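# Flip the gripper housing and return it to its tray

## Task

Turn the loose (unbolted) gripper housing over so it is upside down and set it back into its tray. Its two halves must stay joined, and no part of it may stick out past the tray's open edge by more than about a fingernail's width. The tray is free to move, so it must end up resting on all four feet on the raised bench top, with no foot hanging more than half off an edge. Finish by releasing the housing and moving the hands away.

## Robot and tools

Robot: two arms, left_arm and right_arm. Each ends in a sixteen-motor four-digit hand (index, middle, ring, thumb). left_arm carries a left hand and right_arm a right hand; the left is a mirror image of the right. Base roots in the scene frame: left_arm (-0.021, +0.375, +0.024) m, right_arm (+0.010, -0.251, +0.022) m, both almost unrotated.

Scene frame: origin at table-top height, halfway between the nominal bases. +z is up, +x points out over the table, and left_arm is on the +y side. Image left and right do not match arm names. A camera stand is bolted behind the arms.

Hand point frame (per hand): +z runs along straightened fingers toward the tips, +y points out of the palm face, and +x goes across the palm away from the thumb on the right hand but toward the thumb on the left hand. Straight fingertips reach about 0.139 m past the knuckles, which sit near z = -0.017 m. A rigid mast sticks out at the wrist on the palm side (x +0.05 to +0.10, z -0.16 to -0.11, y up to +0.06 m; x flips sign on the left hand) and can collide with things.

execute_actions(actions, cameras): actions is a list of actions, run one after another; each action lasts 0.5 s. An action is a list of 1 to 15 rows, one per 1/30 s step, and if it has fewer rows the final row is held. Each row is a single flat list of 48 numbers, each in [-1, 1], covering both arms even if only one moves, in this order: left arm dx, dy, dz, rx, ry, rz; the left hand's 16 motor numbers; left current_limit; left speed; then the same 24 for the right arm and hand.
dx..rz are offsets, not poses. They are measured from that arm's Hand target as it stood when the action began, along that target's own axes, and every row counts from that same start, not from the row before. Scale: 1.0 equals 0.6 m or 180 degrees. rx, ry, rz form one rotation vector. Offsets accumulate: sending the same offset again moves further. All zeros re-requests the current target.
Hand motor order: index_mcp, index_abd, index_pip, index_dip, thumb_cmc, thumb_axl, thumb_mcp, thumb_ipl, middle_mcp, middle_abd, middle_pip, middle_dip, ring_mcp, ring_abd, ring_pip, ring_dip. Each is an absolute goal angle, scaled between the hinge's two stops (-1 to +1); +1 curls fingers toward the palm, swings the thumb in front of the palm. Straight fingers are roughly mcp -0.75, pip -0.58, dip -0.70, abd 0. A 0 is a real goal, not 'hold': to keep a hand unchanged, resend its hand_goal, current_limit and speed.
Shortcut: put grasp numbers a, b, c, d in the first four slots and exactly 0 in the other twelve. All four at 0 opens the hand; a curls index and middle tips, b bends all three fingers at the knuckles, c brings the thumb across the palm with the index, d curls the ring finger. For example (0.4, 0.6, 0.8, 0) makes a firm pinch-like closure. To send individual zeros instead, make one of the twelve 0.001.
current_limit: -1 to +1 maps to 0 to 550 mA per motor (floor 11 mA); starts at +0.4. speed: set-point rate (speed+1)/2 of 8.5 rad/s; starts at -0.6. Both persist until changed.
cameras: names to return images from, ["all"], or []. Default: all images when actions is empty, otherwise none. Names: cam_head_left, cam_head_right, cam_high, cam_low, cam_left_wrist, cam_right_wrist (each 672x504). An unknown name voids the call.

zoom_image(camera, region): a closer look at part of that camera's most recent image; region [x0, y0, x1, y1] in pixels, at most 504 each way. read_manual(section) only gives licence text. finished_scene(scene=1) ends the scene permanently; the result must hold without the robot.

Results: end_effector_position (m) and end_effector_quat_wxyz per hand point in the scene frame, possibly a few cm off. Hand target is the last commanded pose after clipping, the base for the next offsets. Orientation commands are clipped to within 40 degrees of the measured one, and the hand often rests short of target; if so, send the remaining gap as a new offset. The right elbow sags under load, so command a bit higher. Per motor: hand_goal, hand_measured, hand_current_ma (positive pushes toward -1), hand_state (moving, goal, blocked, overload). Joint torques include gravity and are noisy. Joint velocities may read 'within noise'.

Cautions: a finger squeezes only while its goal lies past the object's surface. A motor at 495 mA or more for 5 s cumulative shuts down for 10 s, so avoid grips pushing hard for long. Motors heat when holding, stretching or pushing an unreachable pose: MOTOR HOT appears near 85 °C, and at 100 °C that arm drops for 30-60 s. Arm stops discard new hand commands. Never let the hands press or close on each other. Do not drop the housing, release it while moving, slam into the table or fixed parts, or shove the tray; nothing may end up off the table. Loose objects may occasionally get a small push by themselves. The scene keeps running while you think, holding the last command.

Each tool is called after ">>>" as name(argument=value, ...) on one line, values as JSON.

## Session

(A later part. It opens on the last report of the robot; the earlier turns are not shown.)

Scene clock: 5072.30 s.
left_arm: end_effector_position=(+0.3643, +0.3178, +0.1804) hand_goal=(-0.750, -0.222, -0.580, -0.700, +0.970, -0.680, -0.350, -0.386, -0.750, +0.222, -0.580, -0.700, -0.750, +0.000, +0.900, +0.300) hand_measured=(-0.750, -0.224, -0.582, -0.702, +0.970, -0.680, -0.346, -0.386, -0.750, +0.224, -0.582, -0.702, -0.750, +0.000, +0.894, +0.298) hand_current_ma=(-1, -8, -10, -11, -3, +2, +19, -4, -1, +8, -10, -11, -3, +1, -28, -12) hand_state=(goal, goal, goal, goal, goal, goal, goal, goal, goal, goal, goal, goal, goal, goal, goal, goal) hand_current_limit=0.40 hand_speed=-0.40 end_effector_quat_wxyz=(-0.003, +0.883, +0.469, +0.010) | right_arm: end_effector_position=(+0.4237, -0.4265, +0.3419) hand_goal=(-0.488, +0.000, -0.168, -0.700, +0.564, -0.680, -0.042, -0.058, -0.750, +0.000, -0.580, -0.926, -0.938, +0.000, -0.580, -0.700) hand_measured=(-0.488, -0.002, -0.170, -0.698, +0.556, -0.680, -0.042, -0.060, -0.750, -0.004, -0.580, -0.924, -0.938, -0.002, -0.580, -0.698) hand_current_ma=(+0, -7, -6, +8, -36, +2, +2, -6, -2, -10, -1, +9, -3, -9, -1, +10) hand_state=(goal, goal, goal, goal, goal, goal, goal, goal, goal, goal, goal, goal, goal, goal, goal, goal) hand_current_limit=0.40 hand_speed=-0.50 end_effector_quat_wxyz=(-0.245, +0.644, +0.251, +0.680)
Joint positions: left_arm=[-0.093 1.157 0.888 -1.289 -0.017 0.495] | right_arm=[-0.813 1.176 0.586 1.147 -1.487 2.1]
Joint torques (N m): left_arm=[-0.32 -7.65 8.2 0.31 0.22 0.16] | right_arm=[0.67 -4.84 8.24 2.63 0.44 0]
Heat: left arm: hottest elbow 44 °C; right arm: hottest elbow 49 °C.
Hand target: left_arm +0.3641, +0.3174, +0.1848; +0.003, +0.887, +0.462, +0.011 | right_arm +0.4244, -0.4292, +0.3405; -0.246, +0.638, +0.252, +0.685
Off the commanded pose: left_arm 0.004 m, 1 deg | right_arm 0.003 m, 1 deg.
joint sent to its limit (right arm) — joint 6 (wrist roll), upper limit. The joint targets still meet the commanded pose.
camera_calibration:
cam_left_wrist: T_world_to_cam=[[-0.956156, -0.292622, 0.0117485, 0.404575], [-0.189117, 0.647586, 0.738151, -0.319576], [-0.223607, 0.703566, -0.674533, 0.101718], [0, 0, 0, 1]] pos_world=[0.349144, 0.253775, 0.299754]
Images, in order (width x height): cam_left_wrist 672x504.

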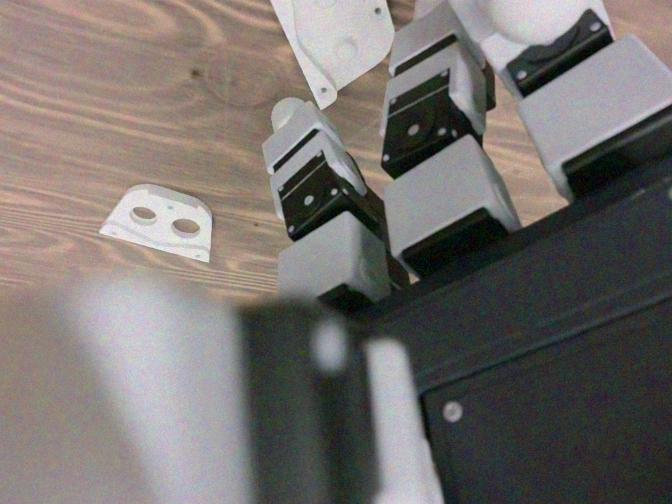

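>>> execute_actions(actions=[[[0.0215,0.0095,0.01,0,0,0,-0.75,-0.222,-0.58,-0.70,0.97,-0.68,-0.35,-0.386,-0.75,0.222,-0.58,-0.70,-0.75,0.001,0.9,0.3,0.40,-0.4,0,0,0,0,0,0,0,0,0.75,0,0,0,0,0,0,0,0,0,0,0,0,0,0.4,-0.5]],[[0.0,0.0,0.035,0,0,0,-0.75,-0.222,-0.58,-0.70,0.97,-0.68,-0.35,-0.386,-0.75,0.222,-0.58,-0.70,-0.75,0.001,0.9,0.3,0.40,-0.4,0,0,0,0,0,0,0,0,0.75,0,0,0,0,0,0,0,0,0,0,0,0,0,0.4,-0.5]]], cameras=["cam_left_wrist"])

>>> zoom_image(camera="cam_left_wrist", region=[230, 0, 460, 172])

Scene clock: 5088.97 s.
left_arm: end_effector_position=(+0.3728, +0.3260, +0.1632) hand_goal=(-0.750, -0.222, -0.580, -0.700, +0.970, -0.680, -0.350, -0.386, -0.750, +0.222, -0.580, -0.700, -0.750, +0.000, +0.900, +0.300) hand_measured=(-0.750, -0.224, -0.582, -0.702, +0.970, -0.680, -0.346, -0.386, -0.750, +0.224, -0.582, -0.702, -0.750, +0.000, +0.894, +0.298) hand_current_ma=(-1, -8, -10, -11, -3, +2, +19, -4, -1, +8, -10, -11, -3, +1, -28, -12) hand_state=(goal, goal, goal, goal, goal, goal, goal, goal, goal, goal, goal, goal, goal, goal, goal, goal) hand_current_limit=0.40 hand_speed=-0.40 end_effector_quat_wxyz=(-0.001, +0.884, +0.468, +0.012) | right_arm: end_effector_position=(+0.4237, -0.4265, +0.3419) hand_goal=(-0.488, +0.000, -0.168, -0.700, +0.564, -0.680, -0.042, -0.058, -0.750, +0.000, -0.580, -0.926, -0.938, +0.000, -0.580, -0.700) hand_measured=(-0.488, -0.002, -0.170, -0.698, +0.556, -0.680, -0.042, -0.060, -0.750, -0.004, -0.580, -0.924, -0.938, -0.002, -0.580, -0.698) hand_current_ma=(+0, -7, -6, +8, -36, +2, +2, -6, -2, -10, -1, +9, -3, -9, -1, +10) hand_state=(goal, goal, goal, goal, goal, goal, goal, goal, goal, goal, goal, goal, goal, goal, goal, goal) hand_current_limit=0.40 hand_speed=-0.50 end_effector_quat_wxyz=(-0.245, +0.644, +0.251, +0.680)
Joint positions: left_arm=[-0.063 1.191 0.866 -1.228 -0.015 0.526] | right_arm=[-0.813 1.176 0.586 1.147 -1.487 2.1]
Joint torques (N m): left_arm=[-0.09 -6.36 7.58 1.26 0.21 0.15] | right_arm=[0.73 -5.19 8.28 2.67 0.53 0.05]
Heat: left arm: hottest elbow 44 °C; right arm: hottest elbow 49 °C.
Hand target: left_arm +0.3768, +0.3248, +0.1581; +0.003, +0.887, +0.462, +0.011 | right_arm +0.4244, -0.4292, +0.3405; -0.246, +0.638, +0.252, +0.685
Off the commanded pose: left_arm 0.007 m, 1 deg | right_arm 0.003 m, 1 deg.
joint sent to its limit (right arm) — joint 6 (wrist roll), upper limit. The joint targets still meet the commanded pose.
camera_calibration:
cam_left_wrist: T_world_to_cam=[[-0.956363, -0.292081, 0.00766914, 0.415901], [-0.192233, 0.648763, 0.73631, -0.30964], [-0.220038, 0.702705, -0.676601, 0.085504], [0, 0, 0, 1]] pos_world=[0.357043, 0.262276, 0.282653]
Images, in order (width x height): cam_left_wrist 672x504.

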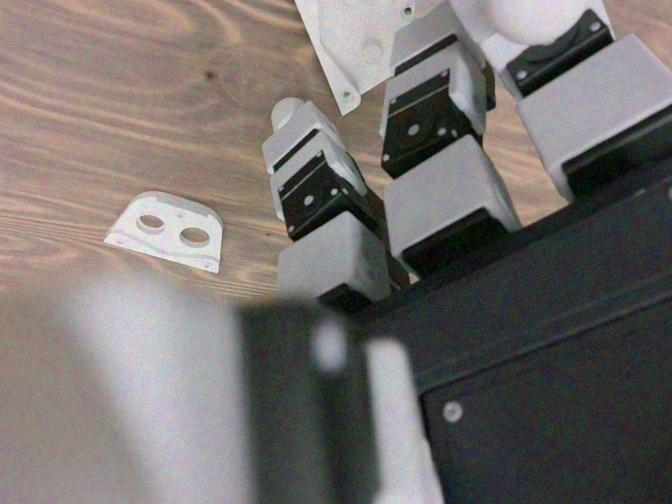

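Scaled by 2.191 from the camera's 672x504 image, which has a finer 960x720 frame.

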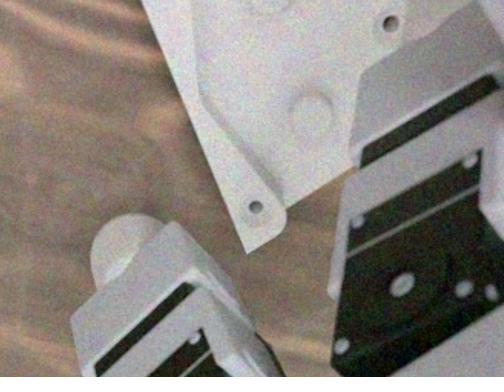

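>>> execute_actions(actions=[[[-0.0167,-0.0068,0.0,0,0,0,-0.75,-0.222,-0.58,-0.70,0.97,-0.68,-0.35,-0.386,-0.75,0.222,-0.58,-0.70,-0.75,0.001,0.9,0.3,0.40,-0.4,0,0,0,0,0,0,0,0,0.75,0,0,0,0,0,0,0,0,0,0,0,0,0,0.4,-0.5]],[[0.0,0.0,0.025,0,0,0,-0.75,-0.222,-0.58,-0.70,0.97,-0.68,-0.35,-0.386,-0.75,0.222,-0.58,-0.70,-0.75,0.001,0.9,0.3,0.40,-0.4,0,0,0,0,0,0,0,0,0.75,0,0,0,0,0,0,0,0,0,0,0,0,0,0.4,-0.5]]], cameras=["cam_left_wrist"])

>>> zoom_image(camera="cam_left_wrist", region=[230, 0, 460, 172])

Scene clock: 5102.57 s.
left_arm: end_effector_position=(+0.3648, +0.3235, +0.1457) hand_goal=(-0.750, -0.222, -0.580, -0.700, +0.970, -0.680, -0.350, -0.386, -0.750, +0.222, -0.580, -0.700, -0.750, +0.000, +0.900, +0.300) hand_measured=(-0.750, -0.224, -0.582, -0.702, +0.970, -0.680, -0.346, -0.386, -0.750, +0.224, -0.582, -0.702, -0.750, +0.000, +0.894, +0.298) hand_current_ma=(-1, -8, -10, -11, -3, +2, +19, -4, -1, +8, -10, -11, -3, +1, -28, -12) hand_state=(goal, goal, goal, goal, goal, goal, goal, goal, goal, goal, goal, goal, goal, goal, goal, goal) hand_current_limit=0.40 hand_speed=-0.40 end_effector_quat_wxyz=(-0.003, +0.885, +0.465, +0.009) | right_arm: end_effector_position=(+0.4237, -0.4265, +0.3419) hand_goal=(-0.488, +0.000, -0.168, -0.700, +0.564, -0.680, -0.042, -0.058, -0.750, +0.000, -0.580, -0.926, -0.938, +0.000, -0.580, -0.700) hand_measured=(-0.488, -0.002, -0.170, -0.698, +0.556, -0.680, -0.042, -0.060, -0.750, -0.004, -0.580, -0.924, -0.938, -0.002, -0.580, -0.698) hand_current_ma=(+0, -7, -6, +8, -36, +2, +2, -6, -2, -10, -1, +9, -3, -9, -1, +10) hand_state=(goal, goal, goal, goal, goal, goal, goal, goal, goal, goal, goal, goal, goal, goal, goal, goal) hand_current_limit=0.40 hand_speed=-0.50 end_effector_quat_wxyz=(-0.245, +0.644, +0.251, +0.680)
Joint positions: left_arm=[-0.071 1.191 0.819 -1.186 -0.015 0.526] | right_arm=[-0.813 1.176 0.586 1.147 -1.487 2.1]
Joint torques (N m): left_arm=[-1.9 -6.95 7.36 1.33 0.21 -0.01] | right_arm=[0.67 -4.89 8.32 2.58 0.45 0.01]
Heat: left arm: hottest elbow 44 °C; right arm: hottest elbow 49 °C.
Hand target: left_arm +0.3680, +0.3190, +0.1428; +0.003, +0.887, +0.462, +0.011 | right_arm +0.4244, -0.4292, +0.3405; -0.246, +0.638, +0.252, +0.685
Off the commanded pose: left_arm 0.006 m, 1 deg | right_arm 0.003 m, 1 deg.
joint sent to its limit (right arm) — joint 6 (wrist roll), upper limit. The joint targets still meet the commanded pose.
camera_calibration:
cam_left_wrist: T_world_to_cam=[[-0.958613, -0.284407, 0.0132003, 0.405173], [-0.182663, 0.649918, 0.737727, -0.300651], [-0.218394, 0.704783, -0.67497, 0.0721579], [0, 0, 0, 1]] pos_world=[0.349245, 0.259777, 0.265154]
Images, in order (width x height): cam_left_wrist 672x504.

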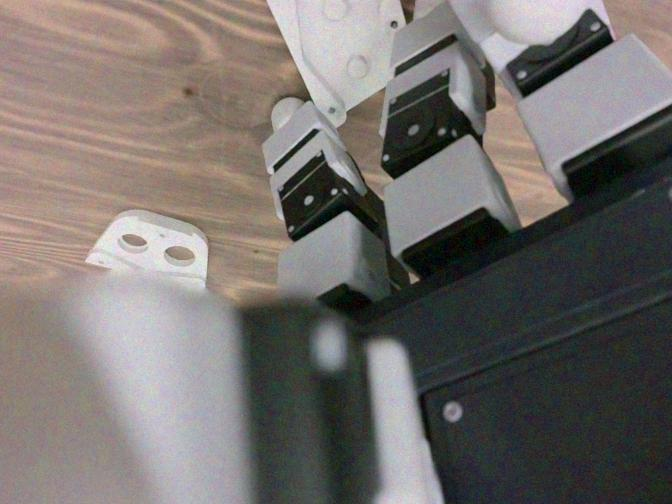

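Scaled by 2.191 from the camera's 672x504 image, which has a finer 960x720 frame.

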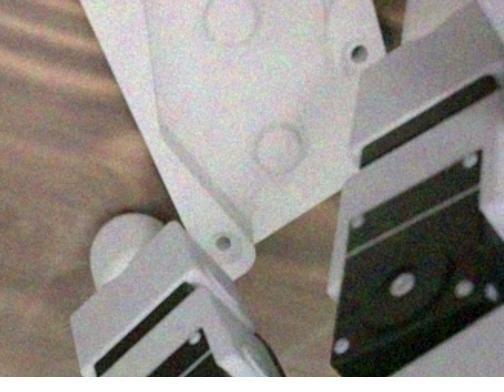

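>>> execute_actions(actions=[[[0.0209,-0.0017,0.004,0,0,-0.0528,-0.75,-0.222,-0.58,-0.70,0.97,-0.68,-0.35,-0.386,-0.75,0.222,-0.58,-0.70,-0.75,0.001,0.9,0.3,0.80,-0.4,0,0,0,0,0,0,0,0,0.75,0,0,0,0,0,0,0,0,0,0,0,0,0,0.4,-0.5]],[[0.0209,-0.0017,0,0,0,-0.0528,-0.75,-0.222,-0.58,-0.70,0.97,-0.68,-0.35,-0.386,-0.75,0.222,-0.58,-0.70,-0.75,0.001,0.9,0.3,0.80,-0.4,0,0,0,0,0,0,0,0,0.75,0,0,0,0,0,0,0,0,0,0,0,0,0,0.4,-0.5]],[[0.0209,-0.0017,0,0,0,-0.0528,-0.75,-0.222,-0.58,-0.70,0.97,-0.68,-0.35,-0.386,-0.75,0.222,-0.58,-0.70,-0.75,0.001,0.9,0.3,0.80,-0.4,0,0,0,0,0,0,0,0,0.75,0,0,0,0,0,0,0,0,0,0,0,0,0,0.4,-0.5]]], cameras=["cam_left_wrist"])

>>> zoom_image(camera="cam_left_wrist", region=[230, 0, 460, 172])

Scene clock: 5115.03 s.
left_arm: end_effector_position=(+0.3718, +0.3570, +0.1427) hand_goal=(-0.750, -0.222, -0.580, -0.700, +0.970, -0.680, -0.350, -0.386, -0.750, +0.222, -0.580, -0.700, -0.750, +0.000, +0.900, +0.300) hand_measured=(-0.742, -0.224, -0.576, -0.698, +0.970, -0.680, -0.346, -0.386, -0.760, +0.224, -0.586, -0.702, -0.750, +0.000, +0.894, +0.298) hand_current_ma=(+43, -8, +21, +5, -2, +2, +19, -4, -49, +5, -29, -11, -3, +1, -28, -12) hand_state=(goal, goal, goal, goal, goal, goal, goal, goal, goal, goal, goal, goal, goal, goal, goal, goal) hand_current_limit=0.80 hand_speed=-0.40 end_effector_quat_wxyz=(+0.001, +0.752, +0.660, +0.008) | right_arm: end_effector_position=(+0.4237, -0.4265, +0.3419) hand_goal=(-0.488, +0.000, -0.168, -0.700, +0.564, -0.680, -0.042, -0.058, -0.750, +0.000, -0.580, -0.926, -0.938, +0.000, -0.580, -0.700) hand_measured=(-0.488, -0.002, -0.170, -0.698, +0.556, -0.680, -0.042, -0.060, -0.750, -0.004, -0.580, -0.924, -0.938, -0.002, -0.580, -0.698) hand_current_ma=(+0, -7, -6, +8, -36, +2, +2, -6, -2, -10, -1, +9, -3, -9, -1, +10) hand_state=(goal, goal, goal, goal, goal, goal, goal, goal, goal, goal, goal, goal, goal, goal, goal, goal) hand_current_limit=0.40 hand_speed=-0.50 end_effector_quat_wxyz=(-0.245, +0.644, +0.251, +0.680)
Joint positions: left_arm=[-0.093 1.204 0.819 -1.173 -0.01 0.03] | right_arm=[-0.813 1.176 0.586 1.147 -1.487 2.1]
Joint torques (N m): left_arm=[-1.49 -5.36 8.61 1.31 -0.01 -0.14] | right_arm=[1.03 -4.19 8.25 2.67 0.5 0]
Heat: left arm: hottest elbow 42 °C; right arm: hottest elbow 49 °C.
Hand target: left_arm +0.3814, +0.3540, +0.1409; +0.006, +0.746, +0.666, +0.010 | right_arm +0.4244, -0.4292, +0.3405; -0.246, +0.638, +0.252, +0.685
Off the commanded pose: left_arm 0.010 m, 1 deg | right_arm 0.003 m, 1 deg.
joint sent to its limit (right arm) — joint 6 (wrist roll), upper limit. The joint targets still meet the commanded pose.
camera_calibration:
cam_left_wrist: T_world_to_cam=[[-0.723258, -0.690443, 0.0136723, 0.478907], [-0.465501, 0.502058, 0.728867, -0.159754], [-0.510105, 0.520794, -0.684519, 0.223606], [0, 0, 0, 1]] pos_world=[0.38607, 0.294411, 0.262954]
Images, in order (width x height): cam_left_wrist 672x504.

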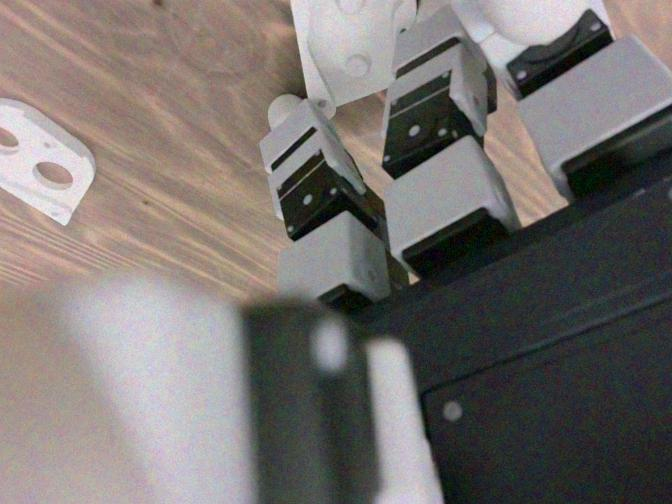

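Scaled by 2.191 from the camera's 672x504 image, which has a finer 960x720 frame.

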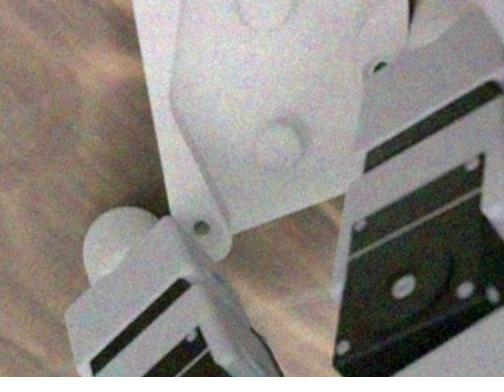

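>>> execute_actions(actions=[[[0.0209,-0.0017,0,0,0,-0.0528,-0.75,-0.222,-0.58,-0.70,0.97,-0.68,-0.35,-0.386,-0.75,0.222,-0.58,-0.70,-0.75,0.001,0.9,0.3,0.80,-0.4,0,0,0,0,0,0,0,0,0.75,0,0,0,0,0,0,0,0,0,0,0,0,0,0.4,-0.5]],[[0.0209,-0.0017,0,0,0,-0.0528,-0.75,-0.222,-0.58,-0.70,0.97,-0.68,-0.35,-0.386,-0.75,0.222,-0.58,-0.70,-0.75,0.001,0.9,0.3,0.80,-0.4,0,0,0,0,0,0,0,0,0.75,0,0,0,0,0,0,0,0,0,0,0,0,0,0.4,-0.5]]], cameras=["cam_left_wrist"])

>>> zoom_image(camera="cam_left_wrist", region=[230, 0, 460, 172])

Scene clock: 5126.70 s.
left_arm: end_effector_position=(+0.3651, +0.3833, +0.1414) hand_goal=(-0.750, -0.222, -0.580, -0.700, +0.970, -0.680, -0.350, -0.386, -0.750, +0.222, -0.580, -0.700, -0.750, +0.000, +0.900, +0.300) hand_measured=(-0.742, -0.224, -0.576, -0.698, +0.970, -0.680, -0.346, -0.386, -0.788, +0.222, -0.606, -0.712, -0.750, +0.000, +0.894, +0.298) hand_current_ma=(+37, -8, +22, +5, -2, +2, +19, -4, -194, -3, -123, -60, -3, +1, -28, -12) hand_state=(goal, goal, goal, goal, goal, goal, goal, goal, blocked, goal, blocked, goal, goal, goal, goal, goal) hand_current_limit=0.80 hand_speed=-0.40 end_effector_quat_wxyz=(+0.001, +0.632, +0.775, +0.007) | right_arm: end_effector_position=(+0.4237, -0.4265, +0.3419) hand_goal=(-0.488, +0.000, -0.168, -0.700, +0.564, -0.680, -0.042, -0.058, -0.750, +0.000, -0.580, -0.926, -0.938, +0.000, -0.580, -0.700) hand_measured=(-0.488, -0.002, -0.170, -0.698, +0.556, -0.680, -0.042, -0.060, -0.750, -0.004, -0.580, -0.924, -0.938, -0.002, -0.580, -0.698) hand_current_ma=(+0, -7, -6, +8, -36, +2, +2, -6, -2, -10, -1, +9, -3, -9, -1, +10) hand_state=(goal, goal, goal, goal, goal, goal, goal, goal, goal, goal, goal, goal, goal, goal, goal, goal) hand_current_limit=0.40 hand_speed=-0.50 end_effector_quat_wxyz=(-0.245, +0.644, +0.251, +0.680)
Joint positions: left_arm=[-0.097 1.214 0.824 -1.173 -0.01 -0.306] | right_arm=[-0.813 1.176 0.586 1.147 -1.487 2.1]
Joint torques (N m): left_arm=[-1.32 -4.89 9.7 1.4 -0.08 -0.15] | right_arm=[1.38 -5.42 7.95 2.66 0.52 0.03]
Heat: left arm: hottest elbow 42 °C; right arm: hottest elbow 49 °C.
Hand target: left_arm +0.3801, +0.3790, +0.1409; +0.007, +0.626, +0.780, +0.009 | right_arm +0.4244, -0.4292, +0.3405; -0.246, +0.638, +0.252, +0.685
Off the commanded pose: left_arm 0.016 m, 1 deg | right_arm 0.003 m, 1 deg.
joint sent to its limit (right arm) — joint 6 (wrist roll), upper limit. The joint targets still meet the commanded pose.
camera_calibration:
cam_left_wrist: T_world_to_cam=[[-0.45897, -0.888279, 0.0175342, 0.470987], [-0.602716, 0.3258, 0.728414, -0.057363], [-0.652748, 0.323752, -0.684912, 0.333224], [0, 0, 0, 1]] pos_world=[0.399106, 0.329174, 0.261755]
Images, in order (width x height): cam_left_wrist 672x504.

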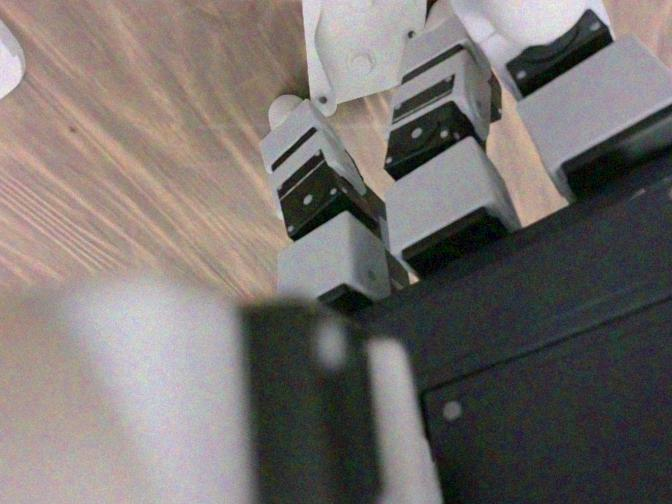

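Scaled by 2.191 from the camera's 672x504 image, which has a finer 960x720 frame.

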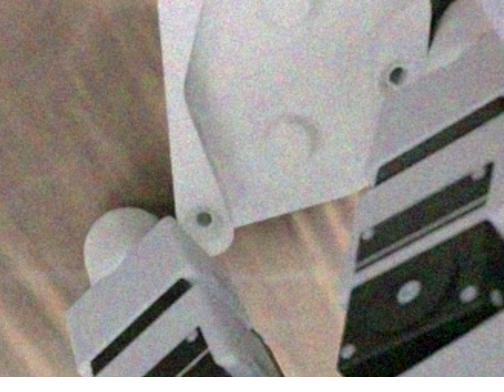

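>>> execute_actions(actions=[[[0,0,-0.05,0,0,0,-0.75,-0.222,-0.58,-0.70,0.97,-0.68,-0.35,-0.386,-0.75,0.222,-0.58,-0.70,-0.75,0.001,0.9,0.3,0.40,-0.5,0,0,0,0,0,0,0,0,0.75,0,0,0,0,0,0,0,0,0,0,0,0,0,0.4,-0.5]],[[0,0,-0.06,0,0,0,-0.75,0.001,-0.58,-0.70,0.97,-0.68,-0.35,-0.386,-0.75,0.001,-0.58,-0.70,-0.75,0.001,0.9,0.3,0.40,-0.5,0,0,0,0,0,0,0,0,0.75,0,0,0,0,0,0,0,0,0,0,0,0,0,0.4,-0.5]],[[-0.0443,0.0048,0,0,0,0.097,-0.75,0.001,-0.58,-0.70,0.97,-0.68,-0.35,-0.386,-0.75,0.001,-0.58,-0.70,-0.75,0.001,0.9,0.3,0.40,-0.5,0,0,0,0,0,0,0,0,0.75,0,0,0,0,0,0,0,0,0,0,0,0,0,0.4,-0.5]],[[0.1396,0,-0.0577,0,0.1667,0,-0.75,0.001,-0.58,-0.70,0.43,-0.68,-0.35,-0.386,-0.75,0.001,-0.58,-0.70,-0.75,0.001,-0.58,-0.70,0.40,-0.5,0,0,0,0,0,0,0,0,0.75,0,0,0,0,0,0,0,0,0,0,0,0,0,0.4,-0.5]],[[0.1396,0,-0.0577,0,0.1667,0,-0.75,0.001,-0.58,-0.70,0.43,-0.68,-0.35,-0.386,-0.75,0.001,-0.58,-0.70,-0.75,0.001,-0.58,-0.70,0.40,-0.5,0,0,0,0,0,0,0,0,0.75,0,0,0,0,0,0,0,0,0,0,0,0,0,0.4,-0.5]]], cameras=["cam_head_left"])

>>> zoom_image(camera="cam_head_left", region=[130, 290, 230, 390])

Scene clock: 5164.87 s.
left_arm: end_effector_position=(+0.3885, +0.4886, +0.2998) hand_goal=(-0.750, +0.000, -0.580, -0.700, +0.430, -0.680, -0.350, -0.386, -0.750, +0.000, -0.580, -0.700, -0.750, +0.000, -0.580, -0.700) hand_measured=(-0.746, +0.004, -0.576, -0.698, +0.440, -0.680, -0.346, -0.386, -0.750, +0.004, -0.582, -0.702, -0.750, +0.002, -0.576, -0.698) hand_current_ma=(+18, +16, +14, +5, +44, +2, +19, -4, +0, +19, -9, -11, -3, +9, +14, +11) hand_state=(goal, goal, goal, goal, goal, goal, goal, goal, goal, goal, goal, goal, goal, goal, goal, goal) hand_current_limit=0.40 hand_speed=-0.50 end_effector_quat_wxyz=(-0.340, +0.645, +0.580, +0.363) | right_arm: end_effector_position=(+0.4237, -0.4265, +0.3419) hand_goal=(-0.488, +0.000, -0.168, -0.700, +0.564, -0.680, -0.042, -0.058, -0.750, +0.000, -0.580, -0.926, -0.938, +0.000, -0.580, -0.700) hand_measured=(-0.488, -0.002, -0.170, -0.698, +0.556, -0.680, -0.042, -0.060, -0.750, -0.004, -0.580, -0.924, -0.938, -0.002, -0.580, -0.698) hand_current_ma=(+0, -7, -6, +8, -36, +2, +2, -6, -2, -10, -1, +9, -3, -9, -1, +10) hand_state=(goal, goal, goal, goal, goal, goal, goal, goal, goal, goal, goal, goal, goal, goal, goal, goal) hand_current_limit=0.40 hand_speed=-0.50 end_effector_quat_wxyz=(-0.245, +0.644, +0.251, +0.680)
Joint positions: left_arm=[-0.115 1.194 0.961 -1.4 -1.04 -0.051] | right_arm=[-0.813 1.176 0.586 1.147 -1.487 2.1]
Joint torques (N m): left_arm=[0.09 -7 10.13 0.64 -1.34 -0.13] | right_arm=[1.14 -4.72 8.46 2.74 0.43 0.03]
Heat: left arm: hottest elbow 43 °C; right arm: hottest elbow 49 °C.
Hand target: left_arm +0.3970, +0.4914, +0.3144; -0.333, +0.633, +0.588, +0.377 | right_arm +0.4244, -0.4292, +0.3405; -0.246, +0.638, +0.252, +0.685
Off the commanded pose: left_arm 0.017 m, 2 deg | right_arm 0.003 m, 1 deg.
joint sent to its limit (right arm) — joint 6 (wrist roll), upper limit. The joint targets still meet the commanded pose.
Images, in order (width x height): cam_head_left 672x504.

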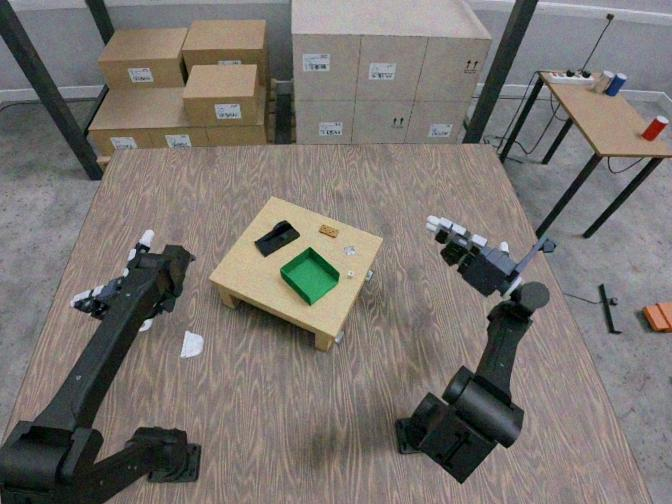

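Scaled by 5.040 from the camera's 672x504 image, which has a finer 960x720 frame.

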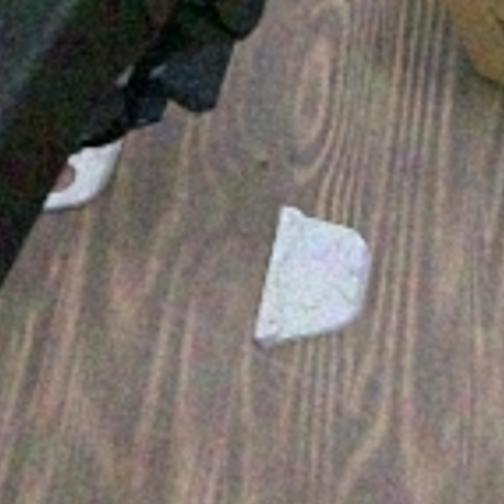

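>>> execute_actions(actions=[[[0.1396,0,-0.0577,0,0.1667,0,-0.75,0.001,-0.58,-0.70,0.43,-0.68,-0.35,-0.386,-0.75,0.001,-0.58,-0.70,-0.75,0.001,-0.58,-0.70,0.40,-0.5,0,0,0,0,0,0,0,0,0.75,0,0,0,0,0,0,0,0,0,0,0,0,0,0.4,-0.5]],[[-0.0759,0,0,0,0,0.1667,0.2,-0.13,-0.58,-0.70,0.43,-0.68,-0.45,-0.386,-0.75,0.001,-0.58,-0.70,-0.75,0.001,-0.58,-0.70,0.40,-0.5,0,0,0,0,0,0,0,0,0.75,0,0,0,0,0,0,0,0,0,0,0,0,0,0.4,-0.5]]], cameras=["cam_head_right","cam_head_left"])

>>> zoom_image(camera="cam_head_right", region=[160, 300, 240, 380])

>>> zoom_image(camera="cam_head_left", region=[150, 310, 220, 380])

Scene clock: 5180.73 s.
left_arm: end_effector_position=(+0.3879, +0.5015, +0.3461) hand_goal=(+0.200, -0.130, -0.580, -0.700, +0.430, -0.680, -0.450, -0.386, -0.750, +0.000, -0.580, -0.700, -0.750, +0.000, -0.580, -0.700) hand_measured=(+0.200, -0.118, -0.578, -0.698, +0.440, -0.680, -0.448, -0.386, -0.748, +0.006, -0.582, -0.702, -0.748, +0.004, -0.578, -0.698) hand_current_ma=(-1, +52, +10, +5, +44, +1, +13, -4, +12, +27, -7, -11, +12, +19, +12, +11) hand_state=(goal, goal, goal, goal, goal, goal, goal, goal, goal, goal, goal, goal, goal, goal, goal, goal) hand_current_limit=0.40 hand_speed=-0.50 end_effector_quat_wxyz=(+0.585, -0.629, -0.326, -0.394) | right_arm: end_effector_position=(+0.4237, -0.4265, +0.3419) hand_goal=(-0.488, +0.000, -0.168, -0.700, +0.564, -0.680, -0.042, -0.058, -0.750, +0.000, -0.580, -0.926, -0.938, +0.000, -0.580, -0.700) hand_measured=(-0.488, -0.002, -0.170, -0.698, +0.556, -0.680, -0.042, -0.060, -0.750, -0.004, -0.580, -0.924, -0.938, -0.002, -0.580, -0.698) hand_current_ma=(+0, -7, -6, +8, -36, +2, +2, -6, -2, -10, -1, +9, -3, -9, -1, +10) hand_state=(goal, goal, goal, goal, goal, goal, goal, goal, goal, goal, goal, goal, goal, goal, goal, goal) hand_current_limit=0.40 hand_speed=-0.50 end_effector_quat_wxyz=(-0.245, +0.644, +0.251, +0.680)
Joint positions: left_arm=[-0.109 1.237 0.98 -1.662 -1.566 0.151] | right_arm=[-0.813 1.176 0.586 1.147 -1.487 2.1]
Joint torques (N m): left_arm=[-0.26 -6.77 11.12 -0.12 -1.03 0.02] | right_arm=[0.38 -5.07 8.24 2.73 0.48 0.04]
Heat: left arm: hottest elbow 45 °C; right arm: hottest elbow 49 °C.
Hand target: left_arm +0.3970, +0.5030, +0.3588; +0.594, -0.621, -0.332, -0.387 | right_arm +0.4244, -0.4292, +0.3405; -0.246, +0.638, +0.252, +0.685
Off the commanded pose: left_arm 0.016 m, 2 deg | right_arm 0.003 m, 1 deg.
joint sent to its limit (left arm) — joint 4 (wrist pitch), lower limit. The joint targets still meet the commanded pose.
joint sent to its limit (right arm) — joint 6 (wrist roll), upper limit. The joint targets still meet the commanded pose.
Images, in order (width x height): cam_head_left 672x504, cam_head_right 672x504.

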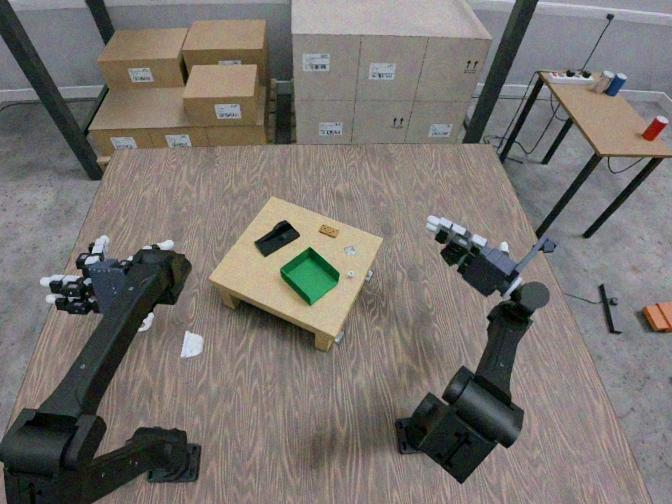

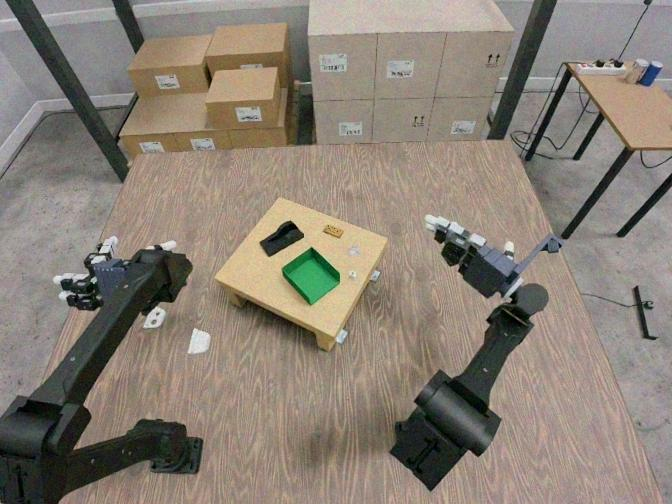

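Scaled by 6.300 from the camera's 672x504 image, which has a finer 960x720 frame.

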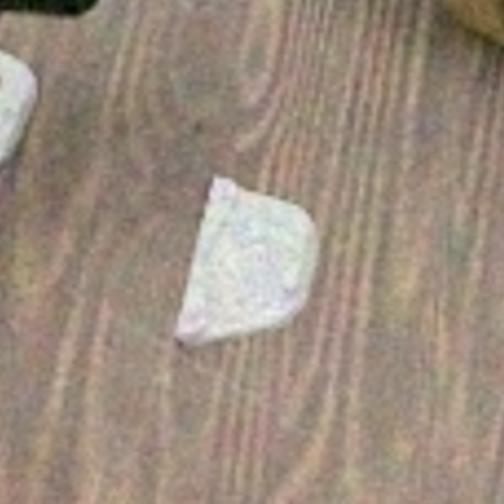

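Scaled by 7.200 from the camera's 672x504 image, which has a finer 960x720 frame.

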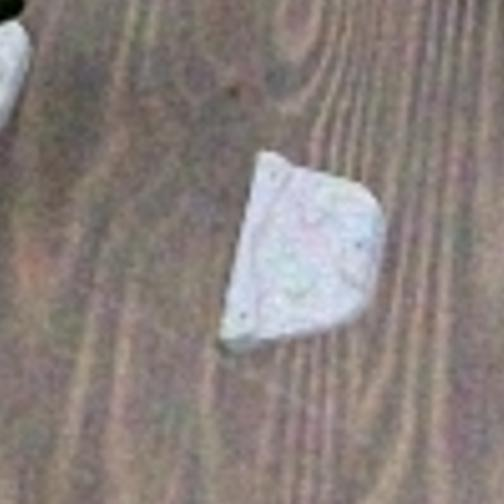

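>>> execute_actions(actions=[[[-0.0759,0,0,0,0,0.1667,0.2,-0.13,-0.58,-0.70,0.43,-0.68,-0.45,-0.386,-0.75,0.001,-0.58,-0.70,-0.75,0.001,-0.58,-0.70,0.40,-0.5,0,0,0,0,0,0,0,0,0.75,0,0,0,0,0,0,0,0,0,0,0,0,0,0.4,-0.5]],[[-0.0759,0,0,0,0,0.1667,0.2,-0.13,-0.58,-0.70,0.43,-0.68,-0.45,-0.386,-0.75,0.001,-0.58,-0.70,-0.75,0.001,-0.58,-0.70,0.40,-0.5,0,0,0,0,0,0,0,0,0.75,0,0,0,0,0,0,0,0,0,0,0,0,0,0.4,-0.5]]], cameras=[])

Scene clock: 5201.67 s.
left_arm: end_effector_position=(+0.3273, +0.5082, +0.2825) hand_goal=(+0.200, -0.130, -0.580, -0.700, +0.430, -0.680, -0.450, -0.386, -0.750, +0.000, -0.580, -0.700, -0.750, +0.000, -0.580, -0.700) hand_measured=(+0.202, -0.126, -0.578, -0.698, +0.436, -0.680, -0.448, -0.386, -0.742, +0.004, -0.580, -0.702, -0.742, +0.002, -0.578, -0.698) hand_current_ma=(+9, +19, +10, +5, +27, +1, +13, -4, +38, +13, -1, -10, +39, +11, +12, +11) hand_state=(goal, goal, goal, goal, goal, goal, goal, goal, goal, goal, goal, goal, goal, goal, goal, goal) hand_current_limit=0.40 hand_speed=-0.50 end_effector_quat_wxyz=(+0.704, -0.708, +0.033, -0.048) | right_arm: end_effector_position=(+0.4237, -0.4265, +0.3419) hand_goal=(-0.488, +0.000, -0.168, -0.700, +0.564, -0.680, -0.042, -0.058, -0.750, +0.000, -0.580, -0.926, -0.938, +0.000, -0.580, -0.700) hand_measured=(-0.488, -0.002, -0.170, -0.698, +0.556, -0.680, -0.042, -0.060, -0.750, -0.004, -0.580, -0.924, -0.938, -0.002, -0.580, -0.698) hand_current_ma=(+0, -7, -6, +8, -36, +2, +2, -6, -2, -10, -1, +9, -3, -9, -1, +10) hand_state=(goal, goal, goal, goal, goal, goal, goal, goal, goal, goal, goal, goal, goal, goal, goal, goal) hand_current_limit=0.40 hand_speed=-0.50 end_effector_quat_wxyz=(-0.245, +0.644, +0.251, +0.680)
Joint positions: left_arm=[-0.109 1.237 0.98 -1.662 -1.566 1.201] | right_arm=[-0.813 1.176 0.586 1.147 -1.487 2.1]
Joint torques (N m): left_arm=[-0.32 -7.18 11.19 -0.32 -0.84 0.15] | right_arm=[1.32 -4.95 8.2 2.74 0.47 0.02]
Heat: left arm: hottest elbow 46 °C; right arm: hottest elbow 49 °C.
Hand target: left_arm +0.3364, +0.5087, +0.2953; +0.708, -0.704, +0.023, -0.038 | right_arm +0.4244, -0.4292, +0.3405; -0.246, +0.638, +0.252, +0.685
Off the commanded pose: left_arm 0.016 m, 2 deg | right_arm 0.003 m, 1 deg.
joint sent to its limit (left arm) — joint 4 (wrist pitch), lower limit. The joint targets still meet the commanded pose.
joint sent to its limit (right arm) — joint 6 (wrist roll), upper limit. The joint targets still meet the commanded pose.
No camera images: "cameras" was empty.

>>> execute_actions(actions=[[[-0.0234,0.025,-0.0732,0,0.064,0.011,0.2,-0.13,-0.58,-0.70,0.43,-0.68,-0.45,-0.386,-0.75,0.001,-0.58,-0.70,-0.75,0.001,-0.58,-0.70,0.40,-0.5,0,0,0,0,0,0,0,0,0.75,0,0,0,0,0,0,0,0,0,0,0,0,0,0.4,-0.5]],[[-0.0083,0.025,-0.077,0,0.064,0.011,0.2,-0.13,-0.58,-0.70,0.43,-0.68,-0.45,-0.386,-0.75,0.001,-0.58,-0.70,-0.75,0.001,-0.58,-0.70,0.40,-0.5,0,0,0,0,0,0,0,0,0.75,0,0,0,0,0,0,0,0,0,0,0,0,0,0.4,-0.5]]], cameras=["cam_head_left","cam_head_right","cam_low"])

>>> zoom_image(camera="cam_head_right", region=[140, 280, 260, 380])

Scene clock: 5216.70 s.
left_arm: end_effector_position=(+0.3054, +0.4217, +0.2613) hand_goal=(+0.200, -0.130, -0.580, -0.700, +0.430, -0.680, -0.450, -0.386, -0.750, +0.000, -0.580, -0.700, -0.750, +0.000, -0.580, -0.700) hand_measured=(+0.204, -0.126, -0.578, -0.698, +0.434, -0.680, -0.448, -0.386, -0.742, +0.002, -0.580, -0.702, -0.742, +0.002, -0.578, -0.698) hand_current_ma=(+17, +14, +10, +5, +15, +1, +13, -4, +41, +10, +0, -10, +42, +8, +12, +11) hand_state=(goal, goal, goal, goal, goal, goal, goal, goal, goal, goal, goal, goal, goal, goal, goal, goal) hand_current_limit=0.40 hand_speed=-0.50 end_effector_quat_wxyz=(+0.694, -0.690, +0.154, -0.134) | right_arm: end_effector_position=(+0.4237, -0.4265, +0.3419) hand_goal=(-0.488, +0.000, -0.168, -0.700, +0.564, -0.680, -0.042, -0.058, -0.750, +0.000, -0.580, -0.926, -0.938, +0.000, -0.580, -0.700) hand_measured=(-0.488, -0.002, -0.170, -0.698, +0.556, -0.680, -0.042, -0.060, -0.750, -0.004, -0.580, -0.924, -0.938, -0.002, -0.580, -0.698) hand_current_ma=(+0, -7, -6, +8, -36, +2, +2, -6, -2, -10, -1, +9, -3, -9, -1, +10) hand_state=(goal, goal, goal, goal, goal, goal, goal, goal, goal, goal, goal, goal, goal, goal, goal, goal) hand_current_limit=0.40 hand_speed=-0.50 end_effector_quat_wxyz=(-0.245, +0.644, +0.251, +0.680)
Joint positions: left_arm=[-0.403 1.132 0.838 -1.662 -1.57 1.216] | right_arm=[-0.813 1.176 0.586 1.147 -1.487 2.1]
Joint torques (N m): left_arm=[-1.32 -6.83 6.95 -0.43 -1.19 0.13] | right_arm=[0.91 -4.89 8.29 2.74 0.48 0]
Heat: left arm: hottest elbow 46 °C; right arm: hottest elbow 49 °C.
Hand target: left_arm +0.3009, +0.4235, +0.2644; +0.690, -0.681, +0.188, -0.154 | right_arm +0.4244, -0.4292, +0.3405; -0.246, +0.638, +0.252, +0.685
Off the commanded pose: left_arm 0.006 m, 5 deg | right_arm 0.003 m, 1 deg.
joint sent to its limit (left arm) — joint 4 (wrist pitch), lower limit; joint 5 (wrist yaw), lower limit. The joint targets are off in orientation, not in position.
joint sent to its limit (right arm) — joint 6 (wrist roll), upper limit. The joint targets still meet the commanded pose.
Images, in order (width x height): cam_head_left 672x504, cam_head_right 672x504, cam_low 672x504.

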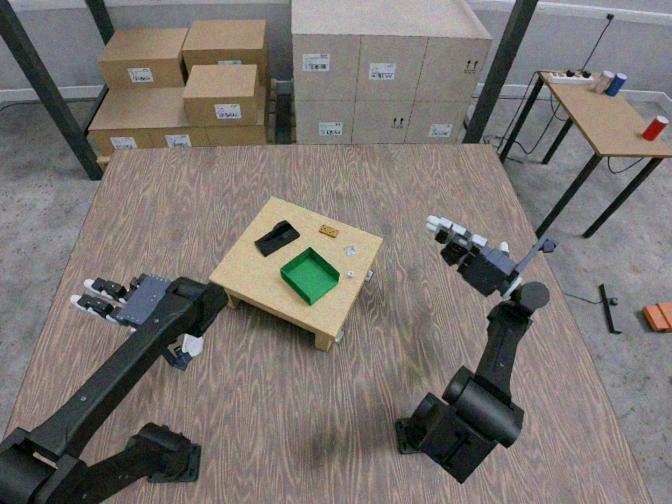

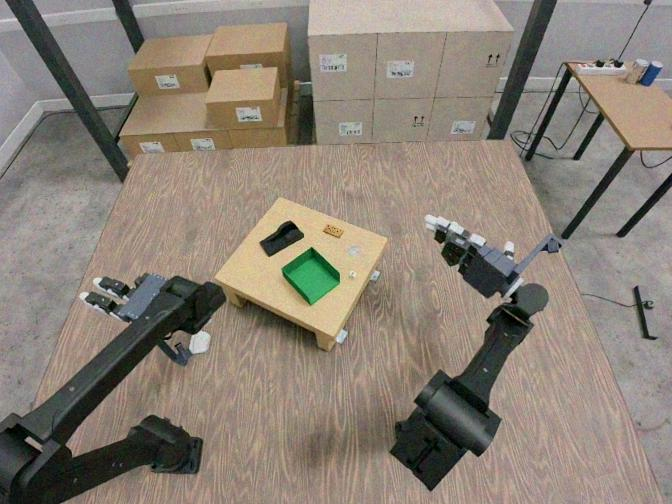

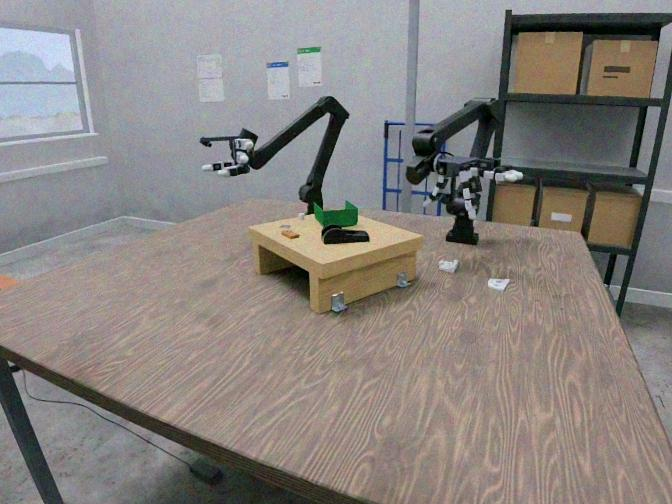

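Scaled by 4.200 from the camera's 672x504 image, which has a finer 960x720 frame.

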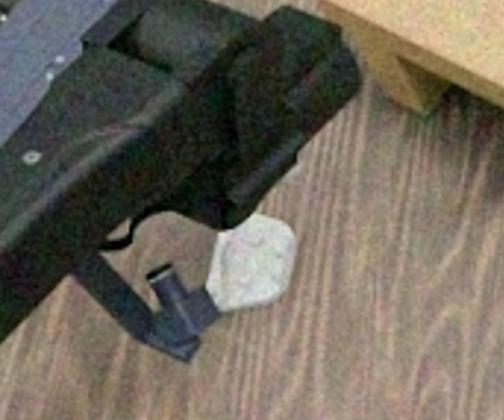

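>>> execute_actions(actions=[[[-0.009,0.08,-0.004,0,0,0,0.2,-0.13,-0.58,-0.70,0.43,-0.68,-0.45,-0.386,-0.75,0.001,-0.58,-0.70,-0.75,0.001,-0.58,-0.70,0.40,-0.5,0,0,0,0,0,0,0,0,0.75,0,0,0,0,0,0,0,0,0,0,0,0,0,0.4,-0.5]],[[-0.009,0.08,-0.004,0,0,0,0.2,-0.13,-0.58,-0.70,0.43,-0.68,-0.45,-0.386,-0.75,0.001,-0.58,-0.70,-0.75,0.001,-0.58,-0.70,0.40,-0.5,0,0,0,0,0,0,0,0,0.75,0,0,0,0,0,0,0,0,0,0,0,0,0,0.4,-0.5]]], cameras=["cam_head_left","cam_low"])

>>> zoom_image(camera="cam_low", region=[400, 190, 520, 290])

>>> zoom_image(camera="cam_head_left", region=[100, 280, 240, 400])

Scene clock: 5231.90 s.
left_arm: end_effector_position=(+0.2797, +0.4288, +0.1709) hand_goal=(+0.200, -0.130, -0.580, -0.700, +0.430, -0.680, -0.450, -0.386, -0.750, +0.000, -0.580, -0.700, -0.750, +0.000, -0.580, -0.700) hand_measured=(+0.204, -0.128, -0.578, -0.698, +0.432, -0.680, -0.448, -0.386, -0.740, +0.002, -0.580, -0.702, -0.740, +0.002, -0.578, -0.698) hand_current_ma=(+17, +11, +10, +5, +9, +1, +13, -4, +45, +10, +1, -10, +46, +8, +12, +11) hand_state=(goal, goal, goal, goal, goal, goal, goal, goal, goal, goal, goal, goal, goal, goal, goal, goal) hand_current_limit=0.40 hand_speed=-0.50 end_effector_quat_wxyz=(+0.696, -0.685, +0.172, -0.128) | right_arm: end_effector_position=(+0.4237, -0.4265, +0.3419) hand_goal=(-0.488, +0.000, -0.168, -0.700, +0.564, -0.680, -0.042, -0.058, -0.750, +0.000, -0.580, -0.926, -0.938, +0.000, -0.580, -0.700) hand_measured=(-0.488, -0.002, -0.170, -0.698, +0.556, -0.680, -0.042, -0.060, -0.750, -0.004, -0.580, -0.924, -0.938, -0.002, -0.580, -0.698) hand_current_ma=(+0, -7, -6, +8, -36, +2, +2, -6, -2, -10, -1, +9, -3, -9, -1, +10) hand_state=(goal, goal, goal, goal, goal, goal, goal, goal, goal, goal, goal, goal, goal, goal, goal, goal) hand_current_limit=0.40 hand_speed=-0.50 end_effector_quat_wxyz=(-0.245, +0.644, +0.251, +0.680)
Joint positions: left_arm=[-0.419 1.214 0.625 -1.506 -1.574 1.112] | right_arm=[-0.813 1.176 0.586 1.147 -1.487 2.1]
Joint torques (N m): left_arm=[-1.44 -4.42 6.5 0.53 -0.97 -0.11] | right_arm=[1.03 -5.25 8.4 2.59 0.5 -0.02]
Heat: left arm: hottest elbow 45 °C; right arm: hottest elbow 49 °C.
Hand target: left_arm +0.2848, +0.4267, +0.1690; +0.690, -0.681, +0.188, -0.154 | right_arm +0.4244, -0.4292, +0.3405; -0.246, +0.638, +0.252, +0.685
Off the commanded pose: left_arm 0.006 m, 4 deg | right_arm 0.003 m, 1 deg.
joint read past its limit (left arm) — joint 5 (wrist yaw), lower limit.
joint sent to its limit (left arm) — joint 5 (wrist yaw), lower limit. The joint targets are off in orientation, not in position.
joint sent to its limit (right arm) — joint 6 (wrist roll), upper limit. The joint targets still meet the commanded pose.
Images, in order (width x height): cam_head_left 672x504, cam_low 672x504.

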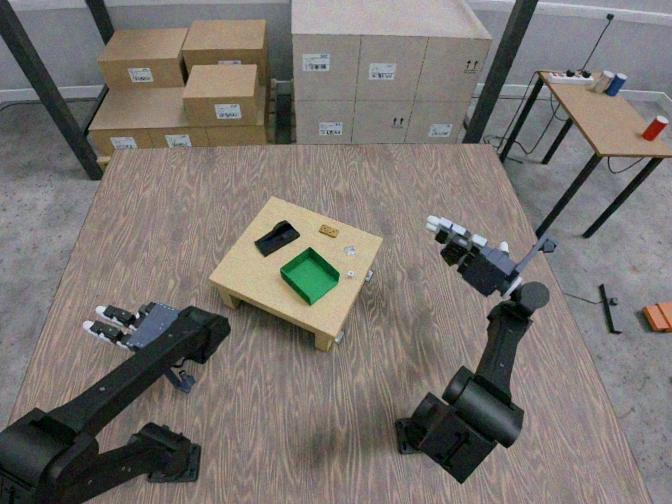

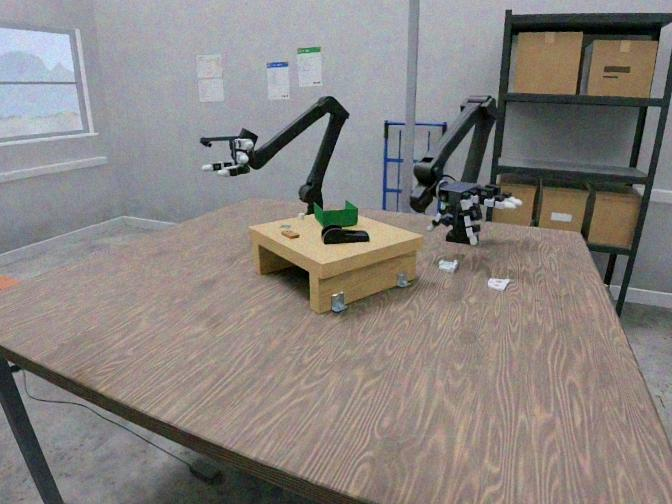

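Scaled by 4.200 from the camera's 672x504 image, which has a finer 960x720 frame.

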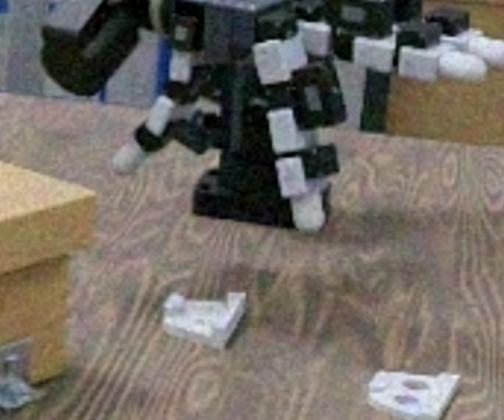

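Scaled by 3.600 from the camera's 672x504 image, which has a finer 960x720 frame.

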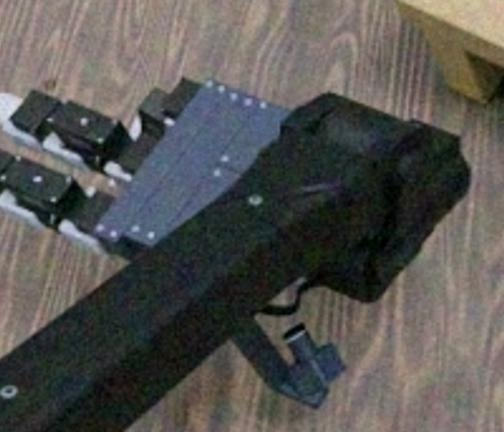

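>>> execute_actions(actions=[[[0.009,0.055,0,0,0,0,0.2,-0.13,-0.58,-0.70,0.43,-0.68,-0.45,-0.386,-0.75,0.001,-0.58,-0.70,-0.75,0.001,-0.58,-0.70,0.40,-0.5,0,0,0,0,0,0,0,0,0.75,0,0,0,0,0,0,0,0,0,0,0,0,0,0.4,-0.5]],[[0.009,0.055,0,0,0,0,0.2,-0.13,-0.58,-0.70,0.43,-0.68,-0.45,-0.386,-0.75,0.001,-0.58,-0.70,-0.75,0.001,-0.58,-0.70,0.40,-0.5,0,0,0,0,0,0,0,0,0.75,0,0,0,0,0,0,0,0,0,0,0,0,0,0.4,-0.5]],[[0.009,0.04,0,0,0,0,0.2,-0.13,-0.58,-0.70,0.43,-0.68,-0.45,-0.386,-0.75,0.001,-0.58,-0.70,-0.75,0.001,-0.58,-0.70,0.40,-0.5,0,0,0,0,0,0,0,0,0.75,0,0,0,0,0,0,0,0,0,0,0,0,0,0.4,-0.5]]], cameras=["cam_low"])

>>> zoom_image(camera="cam_low", region=[400, 210, 500, 290])

Scene clock: 5259.73 s.
left_arm: end_effector_position=(+0.2928, +0.4218, +0.0816) hand_goal=(+0.200, -0.130, -0.580, -0.700, +0.430, -0.680, -0.450, -0.386, -0.750, +0.000, -0.580, -0.700, -0.750, +0.000, -0.580, -0.700) hand_measured=(+0.204, -0.128, -0.578, -0.698, +0.432, -0.680, -0.448, -0.386, -0.740, +0.002, -0.580, -0.702, -0.740, +0.002, -0.578, -0.698) hand_current_ma=(+17, +11, +10, +5, +9, +1, +13, -4, +45, +10, +1, -10, +46, +8, +12, +11) hand_state=(goal, goal, goal, goal, goal, goal, goal, goal, goal, goal, goal, goal, goal, goal, goal, goal) hand_current_limit=0.40 hand_speed=-0.50 end_effector_quat_wxyz=(+0.696, -0.685, +0.172, -0.130) | right_arm: end_effector_position=(+0.4237, -0.4265, +0.3419) hand_goal=(-0.488, +0.000, -0.168, -0.700, +0.564, -0.680, -0.042, -0.058, -0.750, +0.000, -0.580, -0.926, -0.938, +0.000, -0.580, -0.700) hand_measured=(-0.488, -0.002, -0.170, -0.698, +0.556, -0.680, -0.042, -0.060, -0.750, -0.004, -0.580, -0.924, -0.938, -0.002, -0.580, -0.698) hand_current_ma=(+0, -7, -6, +8, -36, +2, +2, -6, -2, -10, -1, +9, -3, -9, -1, +10) hand_state=(goal, goal, goal, goal, goal, goal, goal, goal, goal, goal, goal, goal, goal, goal, goal, goal) hand_current_limit=0.40 hand_speed=-0.50 end_effector_quat_wxyz=(-0.245, +0.644, +0.251, +0.680)
Joint positions: left_arm=[-0.422 1.512 0.568 -1.259 -1.574 1] | right_arm=[-0.813 1.176 0.586 1.147 -1.487 2.1]
Joint torques (N m): left_arm=[-1.14 -6.59 4.25 0.32 -0.93 -0.13] | right_arm=[0.5 -5.13 8.34 2.63 0.43 0.02]
Heat: left arm: hottest elbow 43 °C; right arm: hottest elbow 49 °C.
Hand target: left_arm +0.2951, +0.4214, +0.0783; +0.690, -0.681, +0.188, -0.153 | right_arm +0.4244, -0.4292, +0.3405; -0.246, +0.638, +0.252, +0.685
Off the commanded pose: left_arm 0.004 m, 3 deg | right_arm 0.003 m, 1 deg.
joint read past its limit (left arm) — joint 5 (wrist yaw), lower limit.
joint sent to its limit (left arm) — joint 5 (wrist yaw), lower limit. The joint targets are off in orientation, not in position.
joint sent to its limit (right arm) — joint 6 (wrist roll), upper limit. The joint targets still meet the commanded pose.
Images, in order (width x height): cam_low 672x504.

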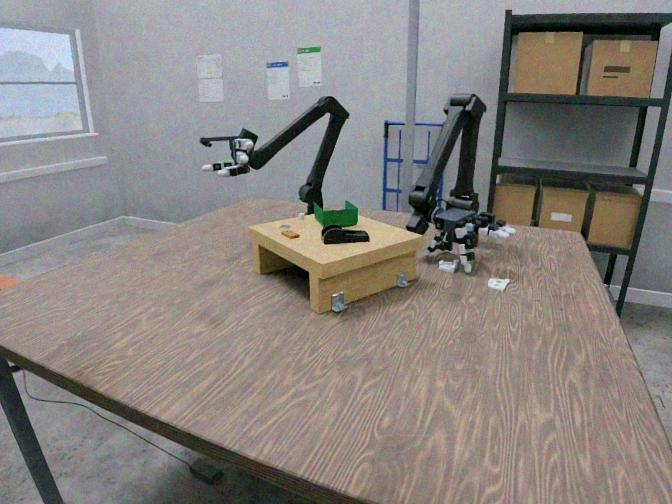

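Scaled by 5.040 from the camera's 672x504 image, which has a finer 960x720 frame.

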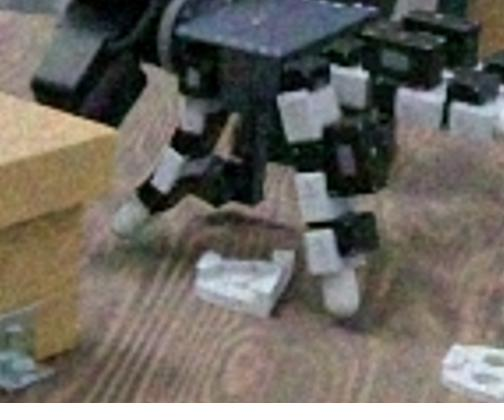

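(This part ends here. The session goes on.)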